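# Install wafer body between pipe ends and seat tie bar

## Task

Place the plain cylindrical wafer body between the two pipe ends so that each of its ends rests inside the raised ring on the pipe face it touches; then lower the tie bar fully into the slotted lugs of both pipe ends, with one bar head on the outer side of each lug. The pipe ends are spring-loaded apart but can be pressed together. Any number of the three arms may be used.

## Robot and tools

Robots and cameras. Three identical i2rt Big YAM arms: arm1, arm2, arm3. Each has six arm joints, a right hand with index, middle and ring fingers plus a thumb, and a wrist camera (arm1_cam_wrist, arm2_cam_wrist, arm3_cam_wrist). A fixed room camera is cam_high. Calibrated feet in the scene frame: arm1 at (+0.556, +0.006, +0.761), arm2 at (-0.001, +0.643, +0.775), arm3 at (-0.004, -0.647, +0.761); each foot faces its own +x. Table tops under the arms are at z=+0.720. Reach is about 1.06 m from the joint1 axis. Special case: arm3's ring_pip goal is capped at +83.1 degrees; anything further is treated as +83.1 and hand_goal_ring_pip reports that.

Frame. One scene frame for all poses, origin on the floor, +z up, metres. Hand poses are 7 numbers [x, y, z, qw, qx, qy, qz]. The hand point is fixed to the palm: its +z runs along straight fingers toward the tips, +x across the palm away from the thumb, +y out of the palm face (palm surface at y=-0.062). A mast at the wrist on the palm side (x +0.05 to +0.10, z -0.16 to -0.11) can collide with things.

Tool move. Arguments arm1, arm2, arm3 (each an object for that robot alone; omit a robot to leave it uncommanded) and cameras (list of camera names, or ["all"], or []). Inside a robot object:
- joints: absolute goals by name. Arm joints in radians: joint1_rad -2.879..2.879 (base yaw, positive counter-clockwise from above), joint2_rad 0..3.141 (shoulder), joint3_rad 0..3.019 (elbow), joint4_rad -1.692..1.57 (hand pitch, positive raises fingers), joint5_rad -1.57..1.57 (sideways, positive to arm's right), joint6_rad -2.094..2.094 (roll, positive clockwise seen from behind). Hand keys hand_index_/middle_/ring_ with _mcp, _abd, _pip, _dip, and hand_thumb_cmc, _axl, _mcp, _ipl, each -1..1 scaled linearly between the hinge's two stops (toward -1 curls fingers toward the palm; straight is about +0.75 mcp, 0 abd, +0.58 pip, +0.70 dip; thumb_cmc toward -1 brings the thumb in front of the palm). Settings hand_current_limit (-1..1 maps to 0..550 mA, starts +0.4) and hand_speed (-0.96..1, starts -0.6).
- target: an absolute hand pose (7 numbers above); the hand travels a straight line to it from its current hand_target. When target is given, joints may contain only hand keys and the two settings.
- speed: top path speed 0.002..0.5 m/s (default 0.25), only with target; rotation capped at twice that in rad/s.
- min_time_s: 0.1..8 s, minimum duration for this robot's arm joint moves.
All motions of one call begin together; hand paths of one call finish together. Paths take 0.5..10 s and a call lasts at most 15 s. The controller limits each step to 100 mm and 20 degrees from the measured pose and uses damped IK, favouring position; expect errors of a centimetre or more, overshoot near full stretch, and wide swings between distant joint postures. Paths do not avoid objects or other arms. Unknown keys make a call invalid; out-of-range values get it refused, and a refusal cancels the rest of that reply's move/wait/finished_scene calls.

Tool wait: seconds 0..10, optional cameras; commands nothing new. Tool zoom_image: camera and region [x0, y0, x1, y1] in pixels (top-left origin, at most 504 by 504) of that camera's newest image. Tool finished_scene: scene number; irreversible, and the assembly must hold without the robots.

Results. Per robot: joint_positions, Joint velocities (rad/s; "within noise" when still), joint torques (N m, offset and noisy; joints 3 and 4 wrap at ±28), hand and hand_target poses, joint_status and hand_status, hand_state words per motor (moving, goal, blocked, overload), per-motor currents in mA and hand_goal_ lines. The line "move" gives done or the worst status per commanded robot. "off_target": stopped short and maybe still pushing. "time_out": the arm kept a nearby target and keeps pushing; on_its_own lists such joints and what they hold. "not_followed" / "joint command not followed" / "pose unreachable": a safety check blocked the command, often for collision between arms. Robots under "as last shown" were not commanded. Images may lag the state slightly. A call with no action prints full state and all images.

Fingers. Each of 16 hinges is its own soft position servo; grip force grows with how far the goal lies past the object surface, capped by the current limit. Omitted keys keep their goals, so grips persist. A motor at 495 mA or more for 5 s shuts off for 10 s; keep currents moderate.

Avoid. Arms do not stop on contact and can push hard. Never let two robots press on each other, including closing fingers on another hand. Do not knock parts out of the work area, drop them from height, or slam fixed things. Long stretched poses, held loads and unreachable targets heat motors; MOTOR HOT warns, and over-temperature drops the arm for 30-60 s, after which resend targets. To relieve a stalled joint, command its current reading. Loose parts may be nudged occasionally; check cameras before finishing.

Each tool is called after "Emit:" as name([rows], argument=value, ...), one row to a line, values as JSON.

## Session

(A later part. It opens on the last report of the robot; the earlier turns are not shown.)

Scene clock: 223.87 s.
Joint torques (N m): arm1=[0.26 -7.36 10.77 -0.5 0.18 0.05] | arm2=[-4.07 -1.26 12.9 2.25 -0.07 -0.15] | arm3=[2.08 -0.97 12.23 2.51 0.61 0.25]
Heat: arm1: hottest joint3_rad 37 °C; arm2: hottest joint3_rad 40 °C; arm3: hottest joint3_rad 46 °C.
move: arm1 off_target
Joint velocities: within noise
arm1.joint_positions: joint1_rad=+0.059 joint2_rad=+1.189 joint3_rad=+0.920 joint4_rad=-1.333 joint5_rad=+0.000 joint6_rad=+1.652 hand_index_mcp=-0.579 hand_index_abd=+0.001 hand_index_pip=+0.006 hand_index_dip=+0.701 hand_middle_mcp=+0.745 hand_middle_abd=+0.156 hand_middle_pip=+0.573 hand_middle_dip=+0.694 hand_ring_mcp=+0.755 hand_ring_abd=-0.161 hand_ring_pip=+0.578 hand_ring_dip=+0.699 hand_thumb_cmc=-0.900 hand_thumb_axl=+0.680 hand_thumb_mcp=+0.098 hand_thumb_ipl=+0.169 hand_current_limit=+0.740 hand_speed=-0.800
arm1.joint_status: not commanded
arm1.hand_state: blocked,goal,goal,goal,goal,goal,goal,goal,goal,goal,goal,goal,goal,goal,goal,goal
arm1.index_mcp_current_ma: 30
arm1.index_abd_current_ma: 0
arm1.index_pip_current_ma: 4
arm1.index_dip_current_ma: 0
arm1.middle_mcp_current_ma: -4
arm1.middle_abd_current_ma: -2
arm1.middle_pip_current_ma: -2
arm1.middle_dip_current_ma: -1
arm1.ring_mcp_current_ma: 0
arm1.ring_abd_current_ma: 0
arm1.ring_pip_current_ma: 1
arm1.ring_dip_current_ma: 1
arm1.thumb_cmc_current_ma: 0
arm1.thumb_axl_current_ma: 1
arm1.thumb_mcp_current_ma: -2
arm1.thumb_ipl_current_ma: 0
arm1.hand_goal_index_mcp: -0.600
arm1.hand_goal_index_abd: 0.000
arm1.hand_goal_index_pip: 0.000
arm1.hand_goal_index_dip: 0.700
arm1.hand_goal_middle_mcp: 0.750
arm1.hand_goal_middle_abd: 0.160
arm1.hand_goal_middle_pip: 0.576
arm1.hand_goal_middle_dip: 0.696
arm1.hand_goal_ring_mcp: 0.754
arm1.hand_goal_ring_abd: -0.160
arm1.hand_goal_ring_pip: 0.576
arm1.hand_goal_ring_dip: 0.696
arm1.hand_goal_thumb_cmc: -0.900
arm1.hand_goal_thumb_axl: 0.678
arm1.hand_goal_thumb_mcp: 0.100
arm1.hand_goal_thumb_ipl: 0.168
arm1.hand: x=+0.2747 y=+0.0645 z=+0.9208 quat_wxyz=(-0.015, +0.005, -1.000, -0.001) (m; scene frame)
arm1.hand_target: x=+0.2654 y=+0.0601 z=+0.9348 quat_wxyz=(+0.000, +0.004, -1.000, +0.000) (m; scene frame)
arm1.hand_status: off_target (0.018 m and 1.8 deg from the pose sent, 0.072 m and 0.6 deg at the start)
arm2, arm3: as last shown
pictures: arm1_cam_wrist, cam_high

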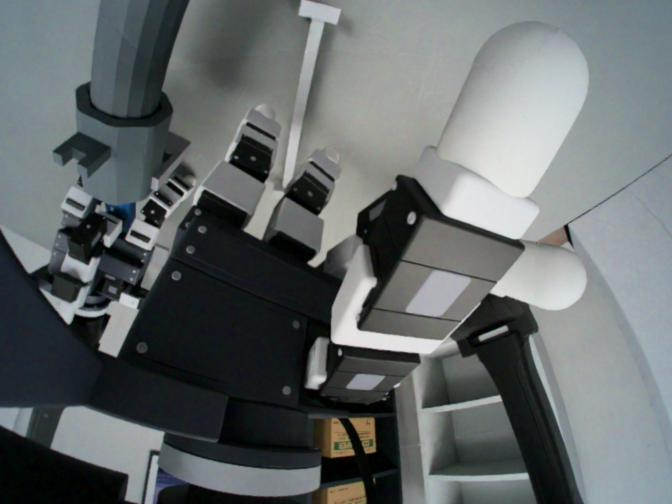

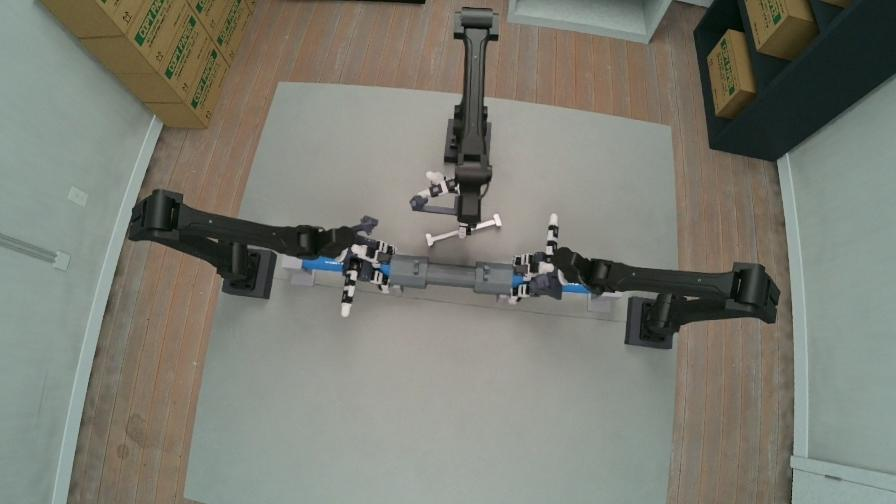

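Emit:
move(arm1={"target": [0.234, 0.070, 0.90, 0, -0.2037, 0.979, 0], "speed": 0.12}, cameras=["cam_high","arm1_cam_wrist"])

Emit:
zoom_image(camera="arm1_cam_wrist", region=[160, 0, 420, 220])

Emit:
zoom_image(camera="cam_high", region=[380, 130, 540, 300])

Scene clock: 233.03 s.
Joint torques (N m): arm1=[-1.2 -6.48 7.68 0.72 0.19 -0.25] | arm2=[-4.01 -1.26 12.89 2.26 -0.07 -0.15] | arm3=[2.2 -1.61 12.3 2.54 0.69 0.26]
Heat: arm1: hottest joint3_rad 37 °C; arm2: hottest joint3_rad 40 °C; arm3: hottest joint3_rad 47 °C.
move: arm1 done
Joint velocities: within noise
arm1.joint_positions: joint1_rad=+0.058 joint2_rad=+1.189 joint3_rad=+0.877 joint4_rad=-1.258 joint5_rad=+0.000 joint6_rad=+1.251 hand_index_mcp=-0.579 hand_index_abd=+0.001 hand_index_pip=+0.006 hand_index_dip=+0.701 hand_middle_mcp=+0.745 hand_middle_abd=+0.156 hand_middle_pip=+0.573 hand_middle_dip=+0.694 hand_ring_mcp=+0.755 hand_ring_abd=-0.161 hand_ring_pip=+0.578 hand_ring_dip=+0.699 hand_thumb_cmc=-0.900 hand_thumb_axl=+0.680 hand_thumb_mcp=+0.098 hand_thumb_ipl=+0.169 hand_current_limit=+0.740 hand_speed=-0.800
arm1.joint_status: not commanded
arm1.hand_state: blocked,goal,goal,goal,goal,goal,goal,goal,goal,goal,goal,goal,goal,goal,goal,goal
arm1.index_mcp_current_ma: 30
arm1.index_abd_current_ma: 0
arm1.index_pip_current_ma: 4
arm1.index_dip_current_ma: 0
arm1.middle_mcp_current_ma: -4
arm1.middle_abd_current_ma: -2
arm1.middle_pip_current_ma: -2
arm1.middle_dip_current_ma: -1
arm1.ring_mcp_current_ma: 0
arm1.ring_abd_current_ma: 0
arm1.ring_pip_current_ma: 1
arm1.ring_dip_current_ma: 1
arm1.thumb_cmc_current_ma: 0
arm1.thumb_axl_current_ma: 1
arm1.thumb_mcp_current_ma: -2
arm1.thumb_ipl_current_ma: 0
arm1.hand_goal_index_mcp: -0.600
arm1.hand_goal_index_abd: 0.000
arm1.hand_goal_index_pip: 0.000
arm1.hand_goal_index_dip: 0.700
arm1.hand_goal_middle_mcp: 0.750
arm1.hand_goal_middle_abd: 0.160
arm1.hand_goal_middle_pip: 0.576
arm1.hand_goal_middle_dip: 0.696
arm1.hand_goal_ring_mcp: 0.754
arm1.hand_goal_ring_abd: -0.160
arm1.hand_goal_ring_pip: 0.576
arm1.hand_goal_ring_dip: 0.696
arm1.hand_goal_thumb_cmc: -0.900
arm1.hand_goal_thumb_axl: 0.678
arm1.hand_goal_thumb_mcp: 0.100
arm1.hand_goal_thumb_ipl: 0.168
arm1.hand: x=+0.2364 y=+0.0665 z=+0.9042 quat_wxyz=(+0.001, +0.203, -0.979, +0.000) (m; scene frame)
arm1.hand_target: x=+0.2342 y=+0.0699 z=+0.9000 quat_wxyz=(+0.000, +0.204, -0.979, +0.000) (m; scene frame)
arm1.hand_status: done (0.006 m and 0.2 deg from the pose sent, 0.046 m and 23.0 deg at the start)
arm2, arm3: as last shown
pictures: arm1_cam_wrist, cam_high

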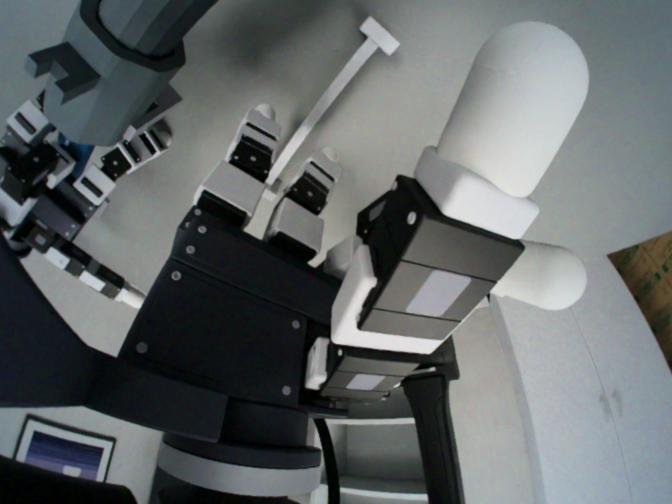

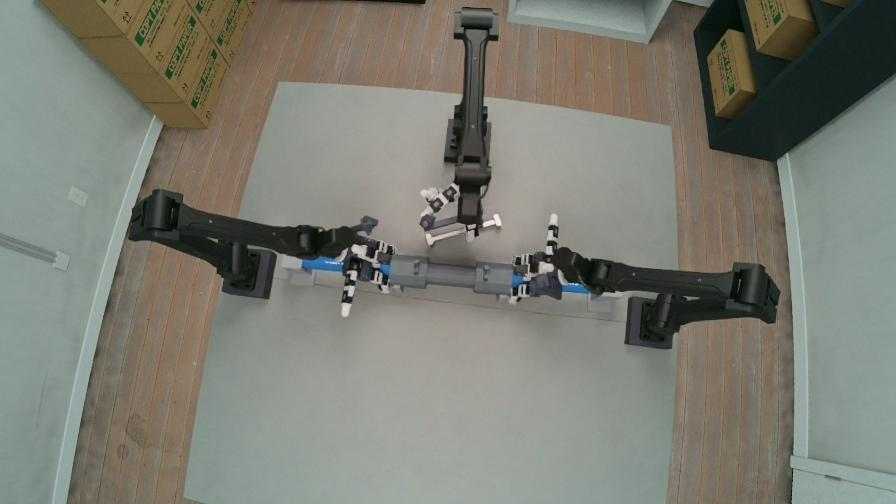

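Scaled by 1.938 from the camera's 672x504 image, which has a finer 960x720 frame.

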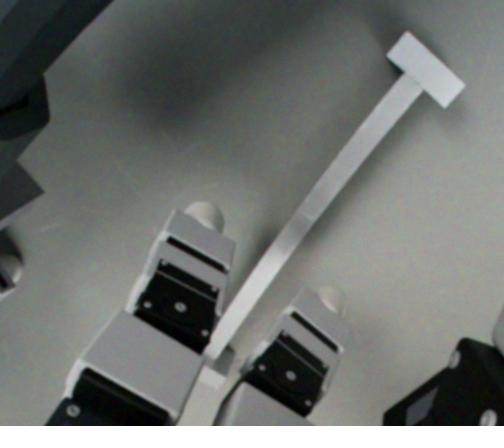

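Scaled by 2.965 from the camera's 896x504 image, which has a finer 1280x720 frame.

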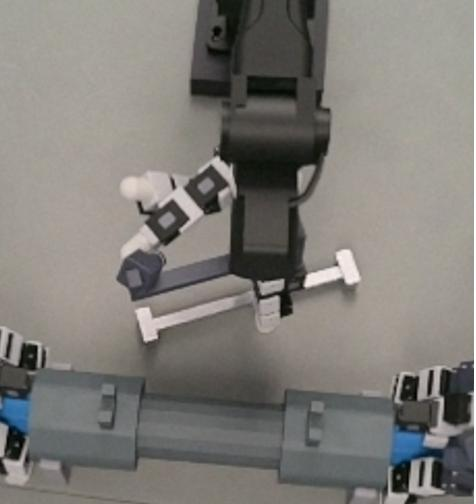

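Emit:
move(arm1={"target": [0.2320, 0.0790, 0.885, 0, -0.2164, 0.9763, 0], "speed": 0.08}, cameras=["cam_high","arm1_cam_wrist"])

Emit:
zoom_image(camera="arm1_cam_wrist", region=[160, 0, 420, 220])

Emit:
zoom_image(camera="cam_high", region=[400, 180, 520, 280])

Scene clock: 240.03 s.
Joint torques (N m): arm1=[-1.08 -5.95 7.65 0.72 0.16 -0.28] | arm2=[-4.07 -1.26 12.92 2.24 -0.08 -0.15] | arm3=[2.55 -1.85 12.36 2.78 0.65 0.26]
Heat: arm1: hottest joint3_rad 37 °C; arm2: hottest joint3_rad 40 °C; arm3: hottest joint3_rad 47 °C.
move: arm1 done
Joint velocities: within noise
arm1.joint_positions: joint1_rad=+0.026 joint2_rad=+1.197 joint3_rad=+0.846 joint4_rad=-1.213 joint5_rad=+0.000 joint6_rad=+1.195 hand_index_mcp=-0.579 hand_index_abd=+0.001 hand_index_pip=+0.006 hand_index_dip=+0.701 hand_middle_mcp=+0.745 hand_middle_abd=+0.156 hand_middle_pip=+0.573 hand_middle_dip=+0.694 hand_ring_mcp=+0.755 hand_ring_abd=-0.161 hand_ring_pip=+0.578 hand_ring_dip=+0.699 hand_thumb_cmc=-0.900 hand_thumb_axl=+0.680 hand_thumb_mcp=+0.098 hand_thumb_ipl=+0.169 hand_current_limit=+0.740 hand_speed=-0.800
arm1.joint_status: not commanded
arm1.hand_state: blocked,goal,goal,goal,goal,goal,goal,goal,goal,goal,goal,goal,goal,goal,goal,goal
arm1.index_mcp_current_ma: 30
arm1.index_abd_current_ma: 0
arm1.index_pip_current_ma: 4
arm1.index_dip_current_ma: 0
arm1.middle_mcp_current_ma: -3
arm1.middle_abd_current_ma: -2
arm1.middle_pip_current_ma: -2
arm1.middle_dip_current_ma: -1
arm1.ring_mcp_current_ma: 0
arm1.ring_abd_current_ma: 0
arm1.ring_pip_current_ma: 1
arm1.ring_dip_current_ma: 1
arm1.thumb_cmc_current_ma: 0
arm1.thumb_axl_current_ma: 1
arm1.thumb_mcp_current_ma: -2
arm1.thumb_ipl_current_ma: 0
arm1.hand_goal_index_mcp: -0.600
arm1.hand_goal_index_abd: 0.000
arm1.hand_goal_index_pip: 0.000
arm1.hand_goal_index_dip: 0.700
arm1.hand_goal_middle_mcp: 0.750
arm1.hand_goal_middle_abd: 0.160
arm1.hand_goal_middle_pip: 0.576
arm1.hand_goal_middle_dip: 0.696
arm1.hand_goal_ring_mcp: 0.754
arm1.hand_goal_ring_abd: -0.160
arm1.hand_goal_ring_pip: 0.576
arm1.hand_goal_ring_dip: 0.696
arm1.hand_goal_thumb_cmc: -0.900
arm1.hand_goal_thumb_axl: 0.678
arm1.hand_goal_thumb_mcp: 0.100
arm1.hand_goal_thumb_ipl: 0.168
arm1.hand: x=+0.2344 y=+0.0759 z=+0.8906 quat_wxyz=(+0.003, +0.215, -0.977, +0.000) (m; scene frame)
arm1.hand_target: x=+0.2321 y=+0.0789 z=+0.8851 quat_wxyz=(+0.000, +0.216, -0.976, +0.000) (m; scene frame)
arm1.hand_status: done (0.007 m and 0.4 deg from the pose sent, 0.023 m and 1.6 deg at the start)
arm2.joint_positions: joint1_rad=+0.193 joint2_rad=+1.394 joint3_rad=+0.544 joint4_rad=+0.128 joint5_rad=+0.158 joint6_rad=+0.132 hand_index_mcp=+1.000 hand_index_abd=+0.169 hand_index_pip=+0.997 hand_index_dip=+0.997 hand_middle_mcp=-0.998 hand_middle_abd=+0.000 hand_middle_pip=+0.001 hand_middle_dip=+0.696 hand_ring_mcp=+1.000 hand_ring_abd=-0.164 hand_ring_pip=+1.000 hand_ring_dip=+0.997 hand_thumb_cmc=+0.720 hand_thumb_axl=+0.677 hand_thumb_mcp=+0.225 hand_thumb_ipl=+0.168 hand_current_limit=+0.400 hand_speed=-0.600
arm2.joint_status: not commanded
arm2.hand_state: goal,goal,goal,goal,goal,goal,goal,goal,goal,goal,goal,goal,goal,goal,goal,goal
arm2.index_mcp_current_ma: 1
arm2.index_abd_current_ma: -4
arm2.index_pip_current_ma: -9
arm2.index_dip_current_ma: -10
arm2.middle_mcp_current_ma: 7
arm2.middle_abd_current_ma: 1
arm2.middle_pip_current_ma: 4
arm2.middle_dip_current_ma: 0
arm2.ring_mcp_current_ma: 1
arm2.ring_abd_current_ma: 17
arm2.ring_pip_current_ma: 0
arm2.ring_dip_current_ma: -9
arm2.thumb_cmc_current_ma: 21
arm2.thumb_axl_current_ma: -2
arm2.thumb_mcp_current_ma: -4
arm2.thumb_ipl_current_ma: -1
arm2.hand_goal_index_mcp: 1.000
arm2.hand_goal_index_abd: 0.170
arm2.hand_goal_index_pip: 1.000
arm2.hand_goal_index_dip: 1.000
arm2.hand_goal_middle_mcp: -1.000
arm2.hand_goal_middle_abd: 0.000
arm2.hand_goal_middle_pip: 0.000
arm2.hand_goal_middle_dip: 0.696
arm2.hand_goal_ring_mcp: 1.000
arm2.hand_goal_ring_abd: -0.170
arm2.hand_goal_ring_pip: 1.000
arm2.hand_goal_ring_dip: 1.000
arm2.hand_goal_thumb_cmc: 0.714
arm2.hand_goal_thumb_axl: 0.678
arm2.hand_goal_thumb_mcp: 0.226
arm2.hand_goal_thumb_ipl: 0.168
arm2.hand: x=+0.0518 y=+0.1349 z=+0.9082 quat_wxyz=(+0.419, +0.908, +0.008, +0.004) (m; scene frame)
arm2.hand_target: x=+0.0473 y=+0.1072 z=+0.9081 quat_wxyz=(+0.422, +0.906, +0.004, +0.002) (m; scene frame)
arm2.hand_status: not commanded
arm3.joint_positions: joint1_rad=-0.203 joint2_rad=+1.334 joint3_rad=+0.541 joint4_rad=+0.063 joint5_rad=-0.195 joint6_rad=-0.168 hand_index_mcp=+1.000 hand_index_abd=+0.170 hand_index_pip=+0.998 hand_index_dip=+0.997 hand_middle_mcp=-0.997 hand_middle_abd=+0.001 hand_middle_pip=+0.002 hand_middle_dip=+0.696 hand_ring_mcp=+1.001 hand_ring_abd=-0.161 hand_ring_pip=+0.998 hand_ring_dip=+0.997 hand_thumb_cmc=+0.721 hand_thumb_axl=+0.677 hand_thumb_mcp=+0.225 hand_thumb_ipl=+0.168 hand_current_limit=+0.400 hand_speed=-0.600
arm3.joint_status: not commanded
arm3.hand_state: goal,goal,goal,goal,goal,goal,goal,goal,goal,goal,goal,goal,goal,goal,goal,goal
arm3.index_mcp_current_ma: 0
arm3.index_abd_current_ma: 0
arm3.index_pip_current_ma: 0
arm3.index_dip_current_ma: 0
arm3.middle_mcp_current_ma: 0
arm3.middle_abd_current_ma: 0
arm3.middle_pip_current_ma: 0
arm3.middle_dip_current_ma: 0
arm3.ring_mcp_current_ma: 0
arm3.ring_abd_current_ma: 2
arm3.ring_pip_current_ma: 0
arm3.ring_dip_current_ma: 0
arm3.thumb_cmc_current_ma: 2
arm3.thumb_axl_current_ma: 0
arm3.thumb_mcp_current_ma: 0
arm3.thumb_ipl_current_ma: 0
arm3.hand_goal_index_mcp: 1.000
arm3.hand_goal_index_abd: 0.170
arm3.hand_goal_index_pip: 1.000
arm3.hand_goal_index_dip: 1.000
arm3.hand_goal_middle_mcp: -1.000
arm3.hand_goal_middle_abd: 0.000
arm3.hand_goal_middle_pip: 0.000
arm3.hand_goal_middle_dip: 0.696
arm3.hand_goal_ring_mcp: 1.000
arm3.hand_goal_ring_abd: -0.170
arm3.hand_goal_ring_pip: 1.000
arm3.hand_goal_ring_dip: 1.000
arm3.hand_goal_thumb_cmc: 0.714
arm3.hand_goal_thumb_axl: 0.678
arm3.hand_goal_thumb_mcp: 0.226
arm3.hand_goal_thumb_ipl: 0.168
arm3.hand: x=+0.0942 y=-0.1475 z=+0.9082 quat_wxyz=(-0.001, -0.006, +0.908, +0.418) (m; scene frame)
arm3.hand_target: x=+0.0930 y=-0.1168 z=+0.9082 quat_wxyz=(-0.002, -0.004, +0.906, +0.422) (m; scene frame)
arm3.hand_status: not commanded
pictures: arm1_cam_wrist, cam_high

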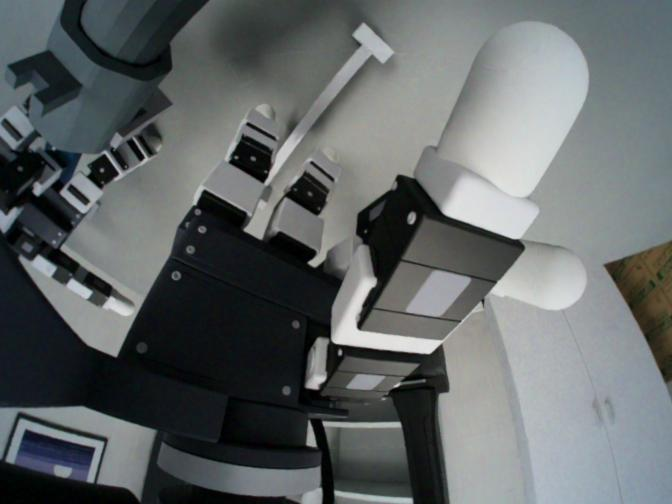

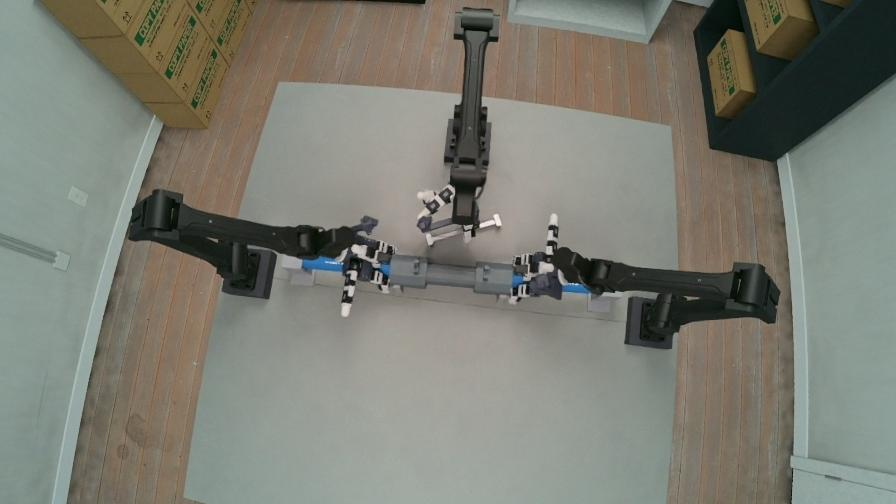

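Scaled by 1.938 from the camera's 672x504 image, which has a finer 960x720 frame.

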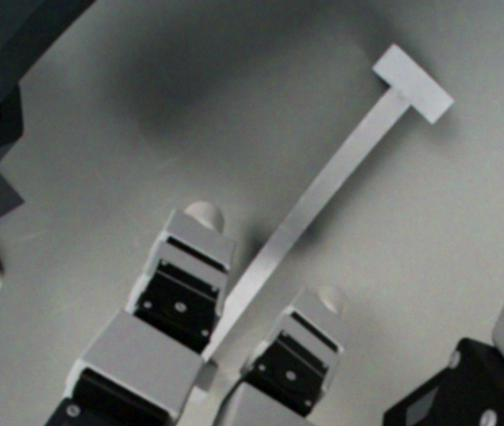

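Scaled by 4.200 from the camera's 896x504 image, which has a finer 1280x720 frame.

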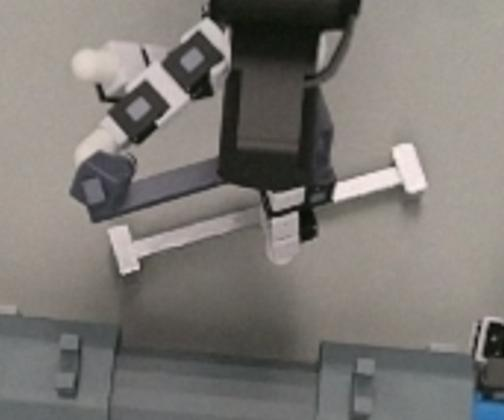

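Emit:
move(arm1={"target": [0.2320, 0.0790, 0.857, 0, -0.2164, 0.9763, 0], "speed": 0.06}, cameras=[])

Emit:
move(arm1={"joints": {"hand_middle_abd": -0.08, "hand_ring_abd": 0.08}}, cameras=["cam_high","arm1_cam_wrist"])

Emit:
zoom_image(camera="arm1_cam_wrist", region=[160, 0, 420, 220])

Emit:
zoom_image(camera="cam_high", region=[400, 180, 520, 280])

Scene clock: 243.07 s.
Joint torques (N m): arm1=[-1.03 -6.42 7.45 0.7 0.17 -0.25] | arm2=[-3.96 -1.26 12.9 2.26 -0.07 -0.15] | arm3=[1.61 -1.32 12.3 2.5 0.66 0.22]
Heat: arm1: hottest joint3_rad 37 °C; arm2: hottest joint3_rad 40 °C; arm3: hottest joint3_rad 47 °C.
move: arm1 done
Joint velocities: within noise
arm1.joint_positions: joint1_rad=+0.026 joint2_rad=+1.233 joint3_rad=+0.793 joint4_rad=-1.127 joint5_rad=+0.000 joint6_rad=+1.195 hand_index_mcp=-0.579 hand_index_abd=+0.001 hand_index_pip=+0.006 hand_index_dip=+0.701 hand_middle_mcp=+0.745 hand_middle_abd=+0.156 hand_middle_pip=+0.573 hand_middle_dip=+0.694 hand_ring_mcp=+0.755 hand_ring_abd=-0.161 hand_ring_pip=+0.578 hand_ring_dip=+0.699 hand_thumb_cmc=-0.900 hand_thumb_axl=+0.680 hand_thumb_mcp=+0.098 hand_thumb_ipl=+0.169 hand_current_limit=+0.740 hand_speed=-0.800
arm1.joint_status: not commanded
arm1.hand_state: blocked,goal,goal,goal,goal,goal,goal,goal,goal,goal,goal,goal,goal,goal,goal,goal
arm1.index_mcp_current_ma: 30
arm1.index_abd_current_ma: 0
arm1.index_pip_current_ma: 4
arm1.index_dip_current_ma: 0
arm1.middle_mcp_current_ma: -3
arm1.middle_abd_current_ma: -2
arm1.middle_pip_current_ma: -2
arm1.middle_dip_current_ma: -1
arm1.ring_mcp_current_ma: 0
arm1.ring_abd_current_ma: 0
arm1.ring_pip_current_ma: 1
arm1.ring_dip_current_ma: 1
arm1.thumb_cmc_current_ma: 0
arm1.thumb_axl_current_ma: 1
arm1.thumb_mcp_current_ma: -2
arm1.thumb_ipl_current_ma: 0
arm1.hand_goal_index_mcp: -0.600
arm1.hand_goal_index_abd: 0.000
arm1.hand_goal_index_pip: 0.000
arm1.hand_goal_index_dip: 0.700
arm1.hand_goal_middle_mcp: 0.750
arm1.hand_goal_middle_abd: 0.160
arm1.hand_goal_middle_pip: 0.576
arm1.hand_goal_middle_dip: 0.696
arm1.hand_goal_ring_mcp: 0.754
arm1.hand_goal_ring_abd: -0.160
arm1.hand_goal_ring_pip: 0.576
arm1.hand_goal_ring_dip: 0.696
arm1.hand_goal_thumb_cmc: -0.900
arm1.hand_goal_thumb_axl: 0.678
arm1.hand_goal_thumb_mcp: 0.100
arm1.hand_goal_thumb_ipl: 0.168
arm1.hand: x=+0.2342 y=+0.0759 z=+0.8617 quat_wxyz=(+0.002, +0.215, -0.977, +0.000) (m; scene frame)
arm1.hand_target: x=+0.2320 y=+0.0789 z=+0.8572 quat_wxyz=(+0.000, +0.216, -0.976, +0.000) (m; scene frame)
arm1.hand_status: done (0.006 m and 0.3 deg from the pose sent, 0.034 m and 0.4 deg at the start)
arm2, arm3: as last shown
pictures: none
No camera images: "cameras" was empty.

Scene clock: 243.77 s.
Joint torques (N m): arm1=[-1.14 -6.48 7.41 0.73 0.17 -0.25] | arm2=[-4.01 -1.32 12.89 2.25 -0.07 -0.15] | arm3=[2.84 -1.73 12.29 2.63 0.64 0.25]
Heat: arm1: hottest joint3_rad 37 °C; arm2: hottest joint3_rad 40 °C; arm3: hottest joint3_rad 47 °C.
move: arm1 done
Joint velocities: within noise
arm1.joint_positions: joint1_rad=+0.026 joint2_rad=+1.233 joint3_rad=+0.793 joint4_rad=-1.127 joint5_rad=+0.000 joint6_rad=+1.195 hand_index_mcp=-0.579 hand_index_abd=+0.001 hand_index_pip=+0.006 hand_index_dip=+0.701 hand_middle_mcp=+0.746 hand_middle_abd=-0.069 hand_middle_pip=+0.573 hand_middle_dip=+0.694 hand_ring_mcp=+0.755 hand_ring_abd=+0.066 hand_ring_pip=+0.578 hand_ring_dip=+0.699 hand_thumb_cmc=-0.900 hand_thumb_axl=+0.680 hand_thumb_mcp=+0.098 hand_thumb_ipl=+0.169 hand_current_limit=+0.740 hand_speed=-0.800
arm1.joint_status: all done
arm1.hand_state: blocked,goal,goal,goal,goal,goal,goal,goal,goal,goal,goal,goal,goal,goal,goal,goal
arm1.index_mcp_current_ma: 30
arm1.index_abd_current_ma: 0
arm1.index_pip_current_ma: 4
arm1.index_dip_current_ma: 0
arm1.middle_mcp_current_ma: -3
arm1.middle_abd_current_ma: 9
arm1.middle_pip_current_ma: -2
arm1.middle_dip_current_ma: -1
arm1.ring_mcp_current_ma: 0
arm1.ring_abd_current_ma: -13
arm1.ring_pip_current_ma: 1
arm1.ring_dip_current_ma: 1
arm1.thumb_cmc_current_ma: 0
arm1.thumb_axl_current_ma: 1
arm1.thumb_mcp_current_ma: -2
arm1.thumb_ipl_current_ma: 0
arm1.hand_goal_index_mcp: -0.600
arm1.hand_goal_index_abd: 0.000
arm1.hand_goal_index_pip: 0.000
arm1.hand_goal_index_dip: 0.700
arm1.hand_goal_middle_mcp: 0.750
arm1.hand_goal_middle_abd: -0.080
arm1.hand_goal_middle_pip: 0.576
arm1.hand_goal_middle_dip: 0.696
arm1.hand_goal_ring_mcp: 0.754
arm1.hand_goal_ring_abd: 0.080
arm1.hand_goal_ring_pip: 0.576
arm1.hand_goal_ring_dip: 0.696
arm1.hand_goal_thumb_cmc: -0.900
arm1.hand_goal_thumb_axl: 0.678
arm1.hand_goal_thumb_mcp: 0.100
arm1.hand_goal_thumb_ipl: 0.168
arm1.hand: x=+0.2342 y=+0.0759 z=+0.8617 quat_wxyz=(+0.002, +0.215, -0.977, +0.000) (m; scene frame)
arm1.hand_target: x=+0.2321 y=+0.0789 z=+0.8572 quat_wxyz=(+0.000, +0.216, -0.976, +0.000) (m; scene frame)
arm1.hand_status: not commanded
arm2, arm3: as last shown
pictures: arm1_cam_wrist, cam_high

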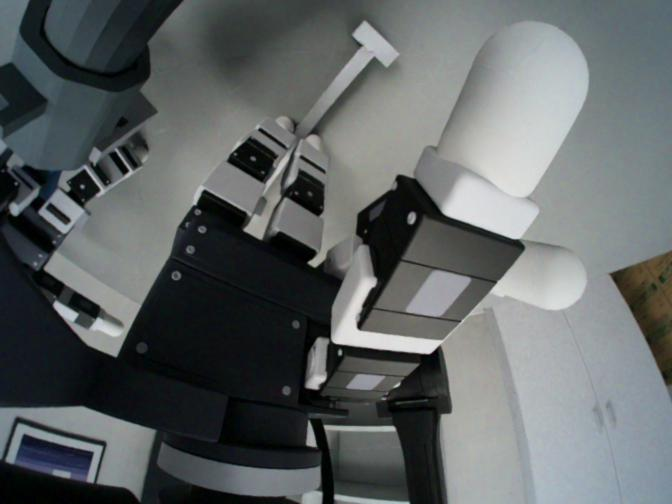

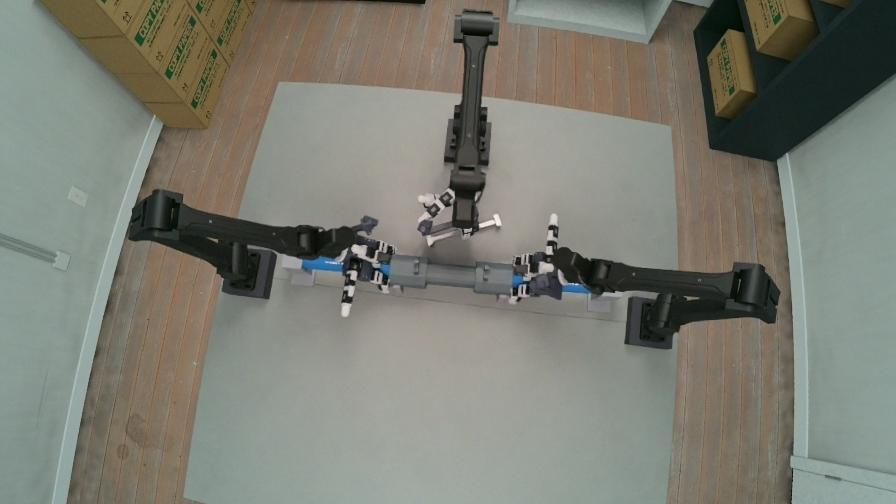

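Scaled by 1.938 from the camera's 672x504 image, which has a finer 960x720 frame.

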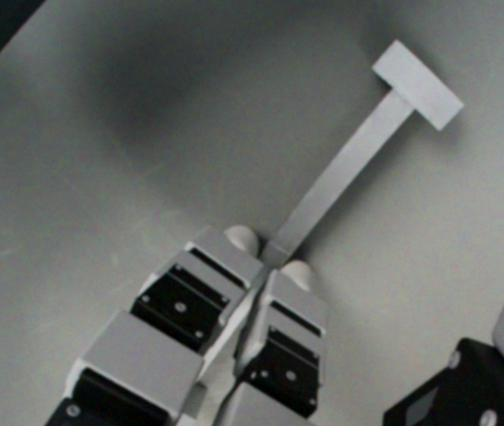

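Scaled by 4.200 from the camera's 896x504 image, which has a finer 1280x720 frame.

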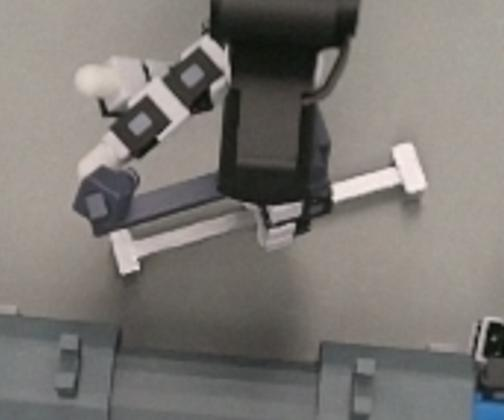

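Emit:
move(arm1={"joints": {"hand_middle_abd": -0.26, "hand_ring_abd": 0.37}}, cameras=[])

Emit:
move(arm1={"target": [0.2320, 0.0790, 0.892, 0, -0.2164, 0.9763, 0], "speed": 0.04}, cameras=["cam_high","arm1_cam_wrist"])

Emit:
zoom_image(camera="arm1_cam_wrist", region=[160, 0, 420, 220])

Emit:
zoom_image(camera="cam_high", region=[400, 180, 520, 280])

Scene clock: 246.80 s.
Joint torques (N m): arm1=[-1.14 -6.48 7.43 0.66 0.17 -0.25] | arm2=[-4.01 -1.14 12.9 2.26 -0.07 -0.15] | arm3=[2.43 -1.38 12.31 2.71 0.66 0.21]
Heat: arm1: hottest joint3_rad 37 °C; arm2: hottest joint3_rad 40 °C; arm3: hottest joint3_rad 47 °C.
move: arm1 off_target
Joint velocities: within noise
arm1.joint_positions: joint1_rad=+0.026 joint2_rad=+1.233 joint3_rad=+0.793 joint4_rad=-1.127 joint5_rad=+0.000 joint6_rad=+1.195 hand_index_mcp=-0.579 hand_index_abd=+0.001 hand_index_pip=+0.006 hand_index_dip=+0.701 hand_middle_mcp=+0.746 hand_middle_abd=-0.080 hand_middle_pip=+0.573 hand_middle_dip=+0.694 hand_ring_mcp=+0.755 hand_ring_abd=+0.074 hand_ring_pip=+0.578 hand_ring_dip=+0.699 hand_thumb_cmc=-0.900 hand_thumb_axl=+0.680 hand_thumb_mcp=+0.098 hand_thumb_ipl=+0.169 hand_current_limit=+0.740 hand_speed=-0.800
arm1.joint_status: hand_middle_abd off_target (ended at -0.080, target -0.260); hand_ring_abd off_target (ended at +0.074, target +0.370)
arm1.hand_state: blocked,goal,goal,goal,goal,blocked,goal,goal,goal,blocked,goal,goal,goal,goal,goal,goal
arm1.index_mcp_current_ma: 30
arm1.index_abd_current_ma: 0
arm1.index_pip_current_ma: 4
arm1.index_dip_current_ma: 0
arm1.middle_mcp_current_ma: -3
arm1.middle_abd_current_ma: 478
arm1.middle_pip_current_ma: -2
arm1.middle_dip_current_ma: -1
arm1.ring_mcp_current_ma: 0
arm1.ring_abd_current_ma: -478
arm1.ring_pip_current_ma: 1
arm1.ring_dip_current_ma: 1
arm1.thumb_cmc_current_ma: 0
arm1.thumb_axl_current_ma: 1
arm1.thumb_mcp_current_ma: -2
arm1.thumb_ipl_current_ma: 0
arm1.hand_goal_index_mcp: -0.600
arm1.hand_goal_index_abd: 0.000
arm1.hand_goal_index_pip: 0.000
arm1.hand_goal_index_dip: 0.700
arm1.hand_goal_middle_mcp: 0.750
arm1.hand_goal_middle_abd: -0.260
arm1.hand_goal_middle_pip: 0.576
arm1.hand_goal_middle_dip: 0.696
arm1.hand_goal_ring_mcp: 0.754
arm1.hand_goal_ring_abd: 0.370
arm1.hand_goal_ring_pip: 0.576
arm1.hand_goal_ring_dip: 0.696
arm1.hand_goal_thumb_cmc: -0.900
arm1.hand_goal_thumb_axl: 0.678
arm1.hand_goal_thumb_mcp: 0.100
arm1.hand_goal_thumb_ipl: 0.168
arm1.hand: x=+0.2342 y=+0.0759 z=+0.8617 quat_wxyz=(+0.002, +0.215, -0.977, +0.000) (m; scene frame)
arm1.hand_target: x=+0.2321 y=+0.0789 z=+0.8572 quat_wxyz=(+0.000, +0.216, -0.976, +0.000) (m; scene frame)
arm1.hand_status: not commanded
arm2, arm3: as last shown
pictures: none
No camera images: "cameras" was empty.

Scene clock: 248.23 s.
Joint torques (N m): arm1=[-1.03 -8.53 11.33 -0.51 0.21 -0.25] | arm2=[-4.01 -1.26 12.89 2.26 -0.07 -0.15] | arm3=[2.08 -1.67 12.22 2.48 0.65 0.19]
Heat: arm1: hottest joint3_rad 37 °C; arm2: hottest joint3_rad 40 °C; arm3: hottest joint3_rad 47 °C.
move: arm1 off_target
Joint velocities: within noise
arm1.joint_positions: joint1_rad=+0.026 joint2_rad=+1.220 joint3_rad=+0.805 joint4_rad=-1.211 joint5_rad=+0.000 joint6_rad=+1.195 hand_index_mcp=-0.579 hand_index_abd=+0.001 hand_index_pip=+0.006 hand_index_dip=+0.701 hand_middle_mcp=+0.740 hand_middle_abd=-0.084 hand_middle_pip=+0.571 hand_middle_dip=+0.694 hand_ring_mcp=+0.758 hand_ring_abd=+0.074 hand_ring_pip=+0.578 hand_ring_dip=+0.699 hand_thumb_cmc=-0.900 hand_thumb_axl=+0.680 hand_thumb_mcp=+0.098 hand_thumb_ipl=+0.169 hand_current_limit=+0.740 hand_speed=-0.800
arm1.joint_status: not commanded
arm1.hand_state: blocked,goal,goal,goal,goal,blocked,goal,goal,goal,blocked,goal,goal,goal,goal,goal,goal
arm1.index_mcp_current_ma: 30
arm1.index_abd_current_ma: 0
arm1.index_pip_current_ma: 4
arm1.index_dip_current_ma: 0
arm1.middle_mcp_current_ma: -10
arm1.middle_abd_current_ma: 479
arm1.middle_pip_current_ma: -3
arm1.middle_dip_current_ma: -1
arm1.ring_mcp_current_ma: 3
arm1.ring_abd_current_ma: -478
arm1.ring_pip_current_ma: 1
arm1.ring_dip_current_ma: 1
arm1.thumb_cmc_current_ma: 0
arm1.thumb_axl_current_ma: 1
arm1.thumb_mcp_current_ma: -2
arm1.thumb_ipl_current_ma: 0
arm1.hand_goal_index_mcp: -0.600
arm1.hand_goal_index_abd: 0.000
arm1.hand_goal_index_pip: 0.000
arm1.hand_goal_index_dip: 0.700
arm1.hand_goal_middle_mcp: 0.750
arm1.hand_goal_middle_abd: -0.260
arm1.hand_goal_middle_pip: 0.576
arm1.hand_goal_middle_dip: 0.696
arm1.hand_goal_ring_mcp: 0.754
arm1.hand_goal_ring_abd: 0.370
arm1.hand_goal_ring_pip: 0.576
arm1.hand_goal_ring_dip: 0.696
arm1.hand_goal_thumb_cmc: -0.900
arm1.hand_goal_thumb_axl: 0.678
arm1.hand_goal_thumb_mcp: 0.100
arm1.hand_goal_thumb_ipl: 0.168
arm1.hand: x=+0.2499 y=+0.0768 z=+0.8695 quat_wxyz=(-0.027, +0.215, -0.976, +0.004) (m; scene frame)
arm1.hand_target: x=+0.2330 y=+0.0790 z=+0.8919 quat_wxyz=(+0.000, +0.216, -0.976, +0.000) (m; scene frame)
arm1.hand_status: off_target (0.029 m and 3.2 deg from the pose sent, 0.031 m and 0.3 deg at the start)
arm2, arm3: as last shown
pictures: arm1_cam_wrist, cam_high

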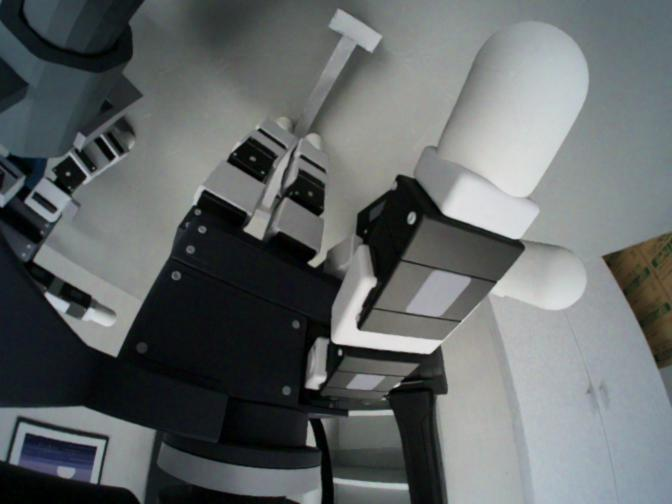

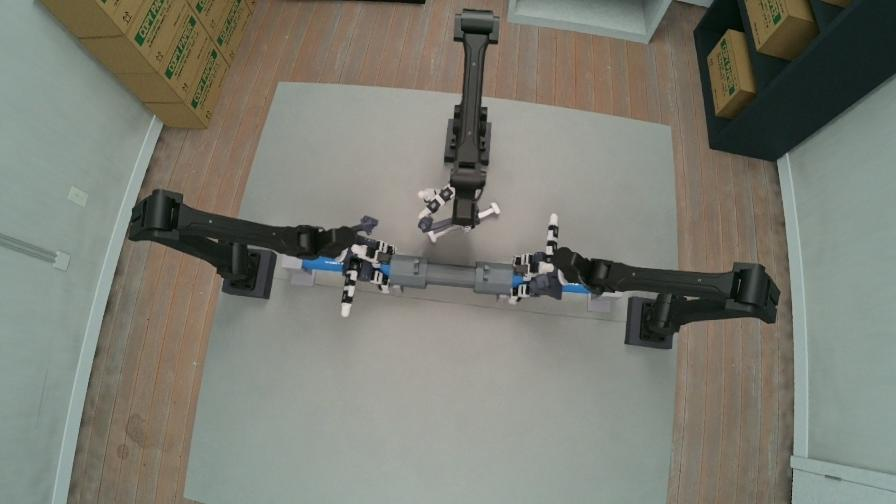

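Scaled by 1.938 from the camera's 672x504 image, which has a finer 960x720 frame.

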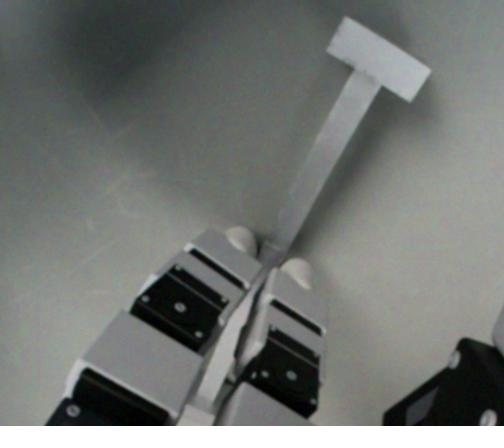

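Scaled by 4.200 from the camera's 896x504 image, which has a finer 1280x720 frame.

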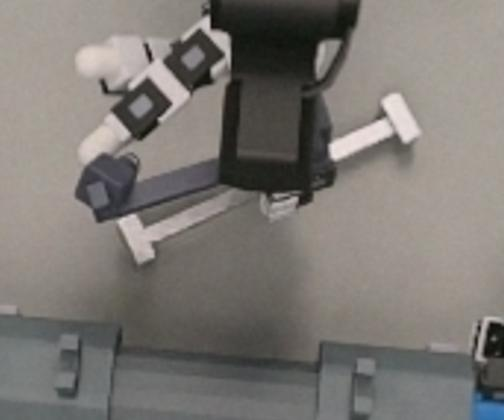

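Emit:
move(arm1={"target": [0.2320, 0.0790, 0.859, 0, -0.2164, 0.9763, 0], "speed": 0.04}, cameras=[])

Emit:
move(arm1={"joints": {"hand_middle_abd": 0.16, "hand_ring_abd": -0.16}}, cameras=["cam_high","arm1_cam_wrist"])

Emit:
zoom_image(camera="arm1_cam_wrist", region=[160, 0, 420, 220])

Emit:
zoom_image(camera="cam_high", region=[400, 180, 520, 280])

Scene clock: 255.40 s.
Joint torques (N m): arm1=[-1.08 -6.59 7.71 0.65 0.16 -0.24] | arm2=[-4.07 -1.2 12.9 2.26 -0.07 -0.14] | arm3=[1.96 -1.79 12.33 2.55 0.6 0.16]
Heat: arm1: hottest joint3_rad 38 °C; arm2: hottest joint3_rad 41 °C; arm3: hottest joint3_rad 48 °C.
move: arm1 done
Joint velocities: within noise
arm1.joint_positions: joint1_rad=+0.026 joint2_rad=+1.233 joint3_rad=+0.793 joint4_rad=-1.133 joint5_rad=+0.000 joint6_rad=+1.194 hand_index_mcp=-0.579 hand_index_abd=+0.001 hand_index_pip=+0.006 hand_index_dip=+0.701 hand_middle_mcp=+0.740 hand_middle_abd=-0.084 hand_middle_pip=+0.571 hand_middle_dip=+0.694 hand_ring_mcp=+0.759 hand_ring_abd=+0.074 hand_ring_pip=+0.578 hand_ring_dip=+0.699 hand_thumb_cmc=-0.900 hand_thumb_axl=+0.680 hand_thumb_mcp=+0.097 hand_thumb_ipl=+0.169 hand_current_limit=+0.740 hand_speed=-0.800
arm1.joint_status: not commanded
arm1.hand_state: blocked,goal,goal,goal,goal,blocked,goal,goal,goal,blocked,goal,goal,goal,goal,goal,goal
arm1.index_mcp_current_ma: 30
arm1.index_abd_current_ma: 0
arm1.index_pip_current_ma: 4
arm1.index_dip_current_ma: 0
arm1.middle_mcp_current_ma: -10
arm1.middle_abd_current_ma: 479
arm1.middle_pip_current_ma: -3
arm1.middle_dip_current_ma: -1
arm1.ring_mcp_current_ma: 3
arm1.ring_abd_current_ma: -478
arm1.ring_pip_current_ma: 1
arm1.ring_dip_current_ma: 1
arm1.thumb_cmc_current_ma: 0
arm1.thumb_axl_current_ma: 1
arm1.thumb_mcp_current_ma: -2
arm1.thumb_ipl_current_ma: 0
arm1.hand_goal_index_mcp: -0.600
arm1.hand_goal_index_abd: 0.000
arm1.hand_goal_index_pip: 0.000
arm1.hand_goal_index_dip: 0.700
arm1.hand_goal_middle_mcp: 0.750
arm1.hand_goal_middle_abd: -0.260
arm1.hand_goal_middle_pip: 0.576
arm1.hand_goal_middle_dip: 0.696
arm1.hand_goal_ring_mcp: 0.754
arm1.hand_goal_ring_abd: 0.370
arm1.hand_goal_ring_pip: 0.576
arm1.hand_goal_ring_dip: 0.696
arm1.hand_goal_thumb_cmc: -0.900
arm1.hand_goal_thumb_axl: 0.678
arm1.hand_goal_thumb_mcp: 0.100
arm1.hand_goal_thumb_ipl: 0.168
arm1.hand: x=+0.2356 y=+0.0761 z=+0.8616 quat_wxyz=(-0.001, +0.215, -0.977, +0.000) (m; scene frame)
arm1.hand_target: x=+0.2322 y=+0.0790 z=+0.8590 quat_wxyz=(+0.000, +0.216, -0.976, +0.000) (m; scene frame)
arm1.hand_status: done (0.005 m and 0.2 deg from the pose sent, 0.021 m and 3.1 deg at the start)
arm2, arm3: as last shown
pictures: none
No camera images: "cameras" was empty.

Scene clock: 256.37 s.
Joint torques (N m): arm1=[-1.03 -6.59 7.69 0.66 0.16 -0.24] | arm2=[-4.01 -1.26 12.9 2.25 -0.07 -0.15] | arm3=[2.08 -1.67 12.34 2.61 0.66 0.24]
Heat: arm1: hottest joint3_rad 38 °C; arm2: hottest joint3_rad 41 °C; arm3: hottest joint3_rad 48 °C.
move: arm1 done
Joint velocities: within noise
arm1.joint_positions: joint1_rad=+0.026 joint2_rad=+1.233 joint3_rad=+0.793 joint4_rad=-1.133 joint5_rad=+0.000 joint6_rad=+1.194 hand_index_mcp=-0.579 hand_index_abd=+0.001 hand_index_pip=+0.006 hand_index_dip=+0.701 hand_middle_mcp=+0.745 hand_middle_abd=+0.155 hand_middle_pip=+0.573 hand_middle_dip=+0.694 hand_ring_mcp=+0.755 hand_ring_abd=-0.155 hand_ring_pip=+0.578 hand_ring_dip=+0.699 hand_thumb_cmc=-0.900 hand_thumb_axl=+0.680 hand_thumb_mcp=+0.097 hand_thumb_ipl=+0.169 hand_current_limit=+0.740 hand_speed=-0.800
arm1.joint_status: all done
arm1.hand_state: blocked,goal,goal,goal,goal,goal,goal,goal,goal,goal,goal,goal,goal,goal,goal,goal
arm1.index_mcp_current_ma: 30
arm1.index_abd_current_ma: 0
arm1.index_pip_current_ma: 4
arm1.index_dip_current_ma: 0
arm1.middle_mcp_current_ma: -4
arm1.middle_abd_current_ma: -3
arm1.middle_pip_current_ma: -2
arm1.middle_dip_current_ma: -1
arm1.ring_mcp_current_ma: 0
arm1.ring_abd_current_ma: 3
arm1.ring_pip_current_ma: 1
arm1.ring_dip_current_ma: 1
arm1.thumb_cmc_current_ma: 0
arm1.thumb_axl_current_ma: 1
arm1.thumb_mcp_current_ma: -2
arm1.thumb_ipl_current_ma: 0
arm1.hand_goal_index_mcp: -0.600
arm1.hand_goal_index_abd: 0.000
arm1.hand_goal_index_pip: 0.000
arm1.hand_goal_index_dip: 0.700
arm1.hand_goal_middle_mcp: 0.750
arm1.hand_goal_middle_abd: 0.160
arm1.hand_goal_middle_pip: 0.576
arm1.hand_goal_middle_dip: 0.696
arm1.hand_goal_ring_mcp: 0.754
arm1.hand_goal_ring_abd: -0.160
arm1.hand_goal_ring_pip: 0.576
arm1.hand_goal_ring_dip: 0.696
arm1.hand_goal_thumb_cmc: -0.900
arm1.hand_goal_thumb_axl: 0.678
arm1.hand_goal_thumb_mcp: 0.100
arm1.hand_goal_thumb_ipl: 0.168
arm1.hand: x=+0.2356 y=+0.0761 z=+0.8616 quat_wxyz=(-0.001, +0.215, -0.977, +0.000) (m; scene frame)
arm1.hand_target: x=+0.2322 y=+0.0790 z=+0.8590 quat_wxyz=(+0.000, +0.216, -0.976, +0.000) (m; scene frame)
arm1.hand_status: not commanded
arm2, arm3: as last shown
pictures: arm1_cam_wrist, cam_high

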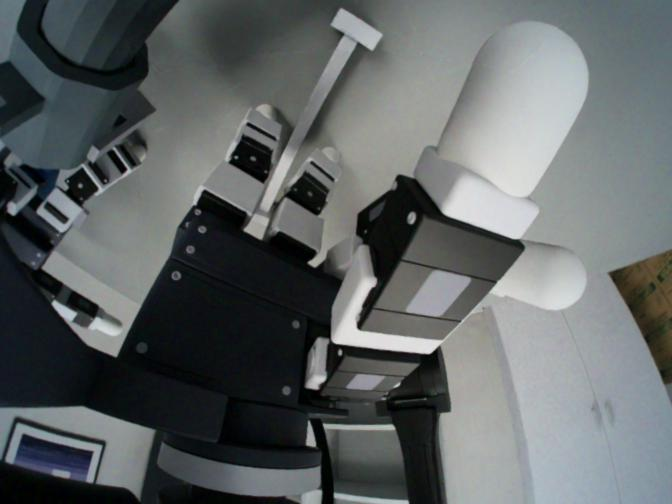

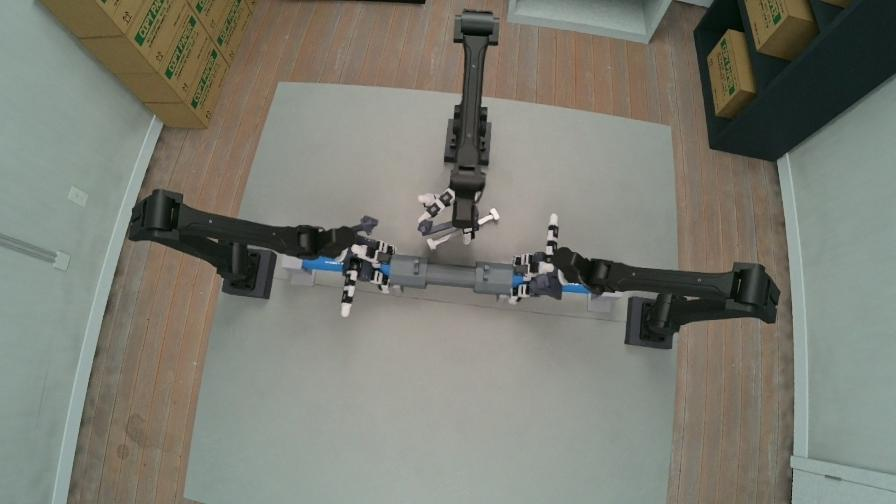

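Scaled by 1.938 from the camera's 672x504 image, which has a finer 960x720 frame.

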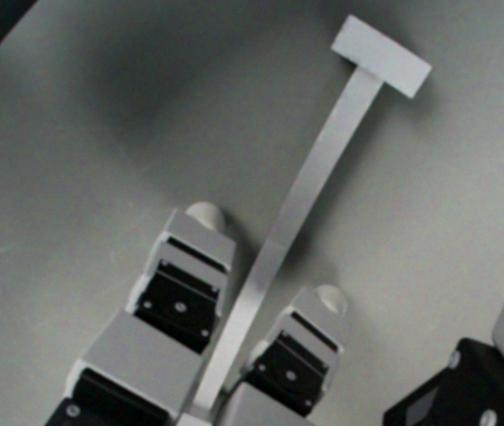

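Scaled by 4.200 from the camera's 896x504 image, which has a finer 1280x720 frame.

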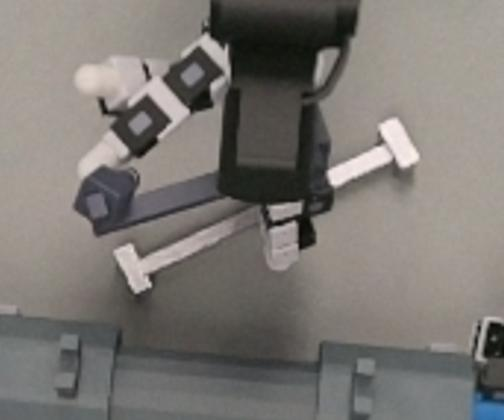

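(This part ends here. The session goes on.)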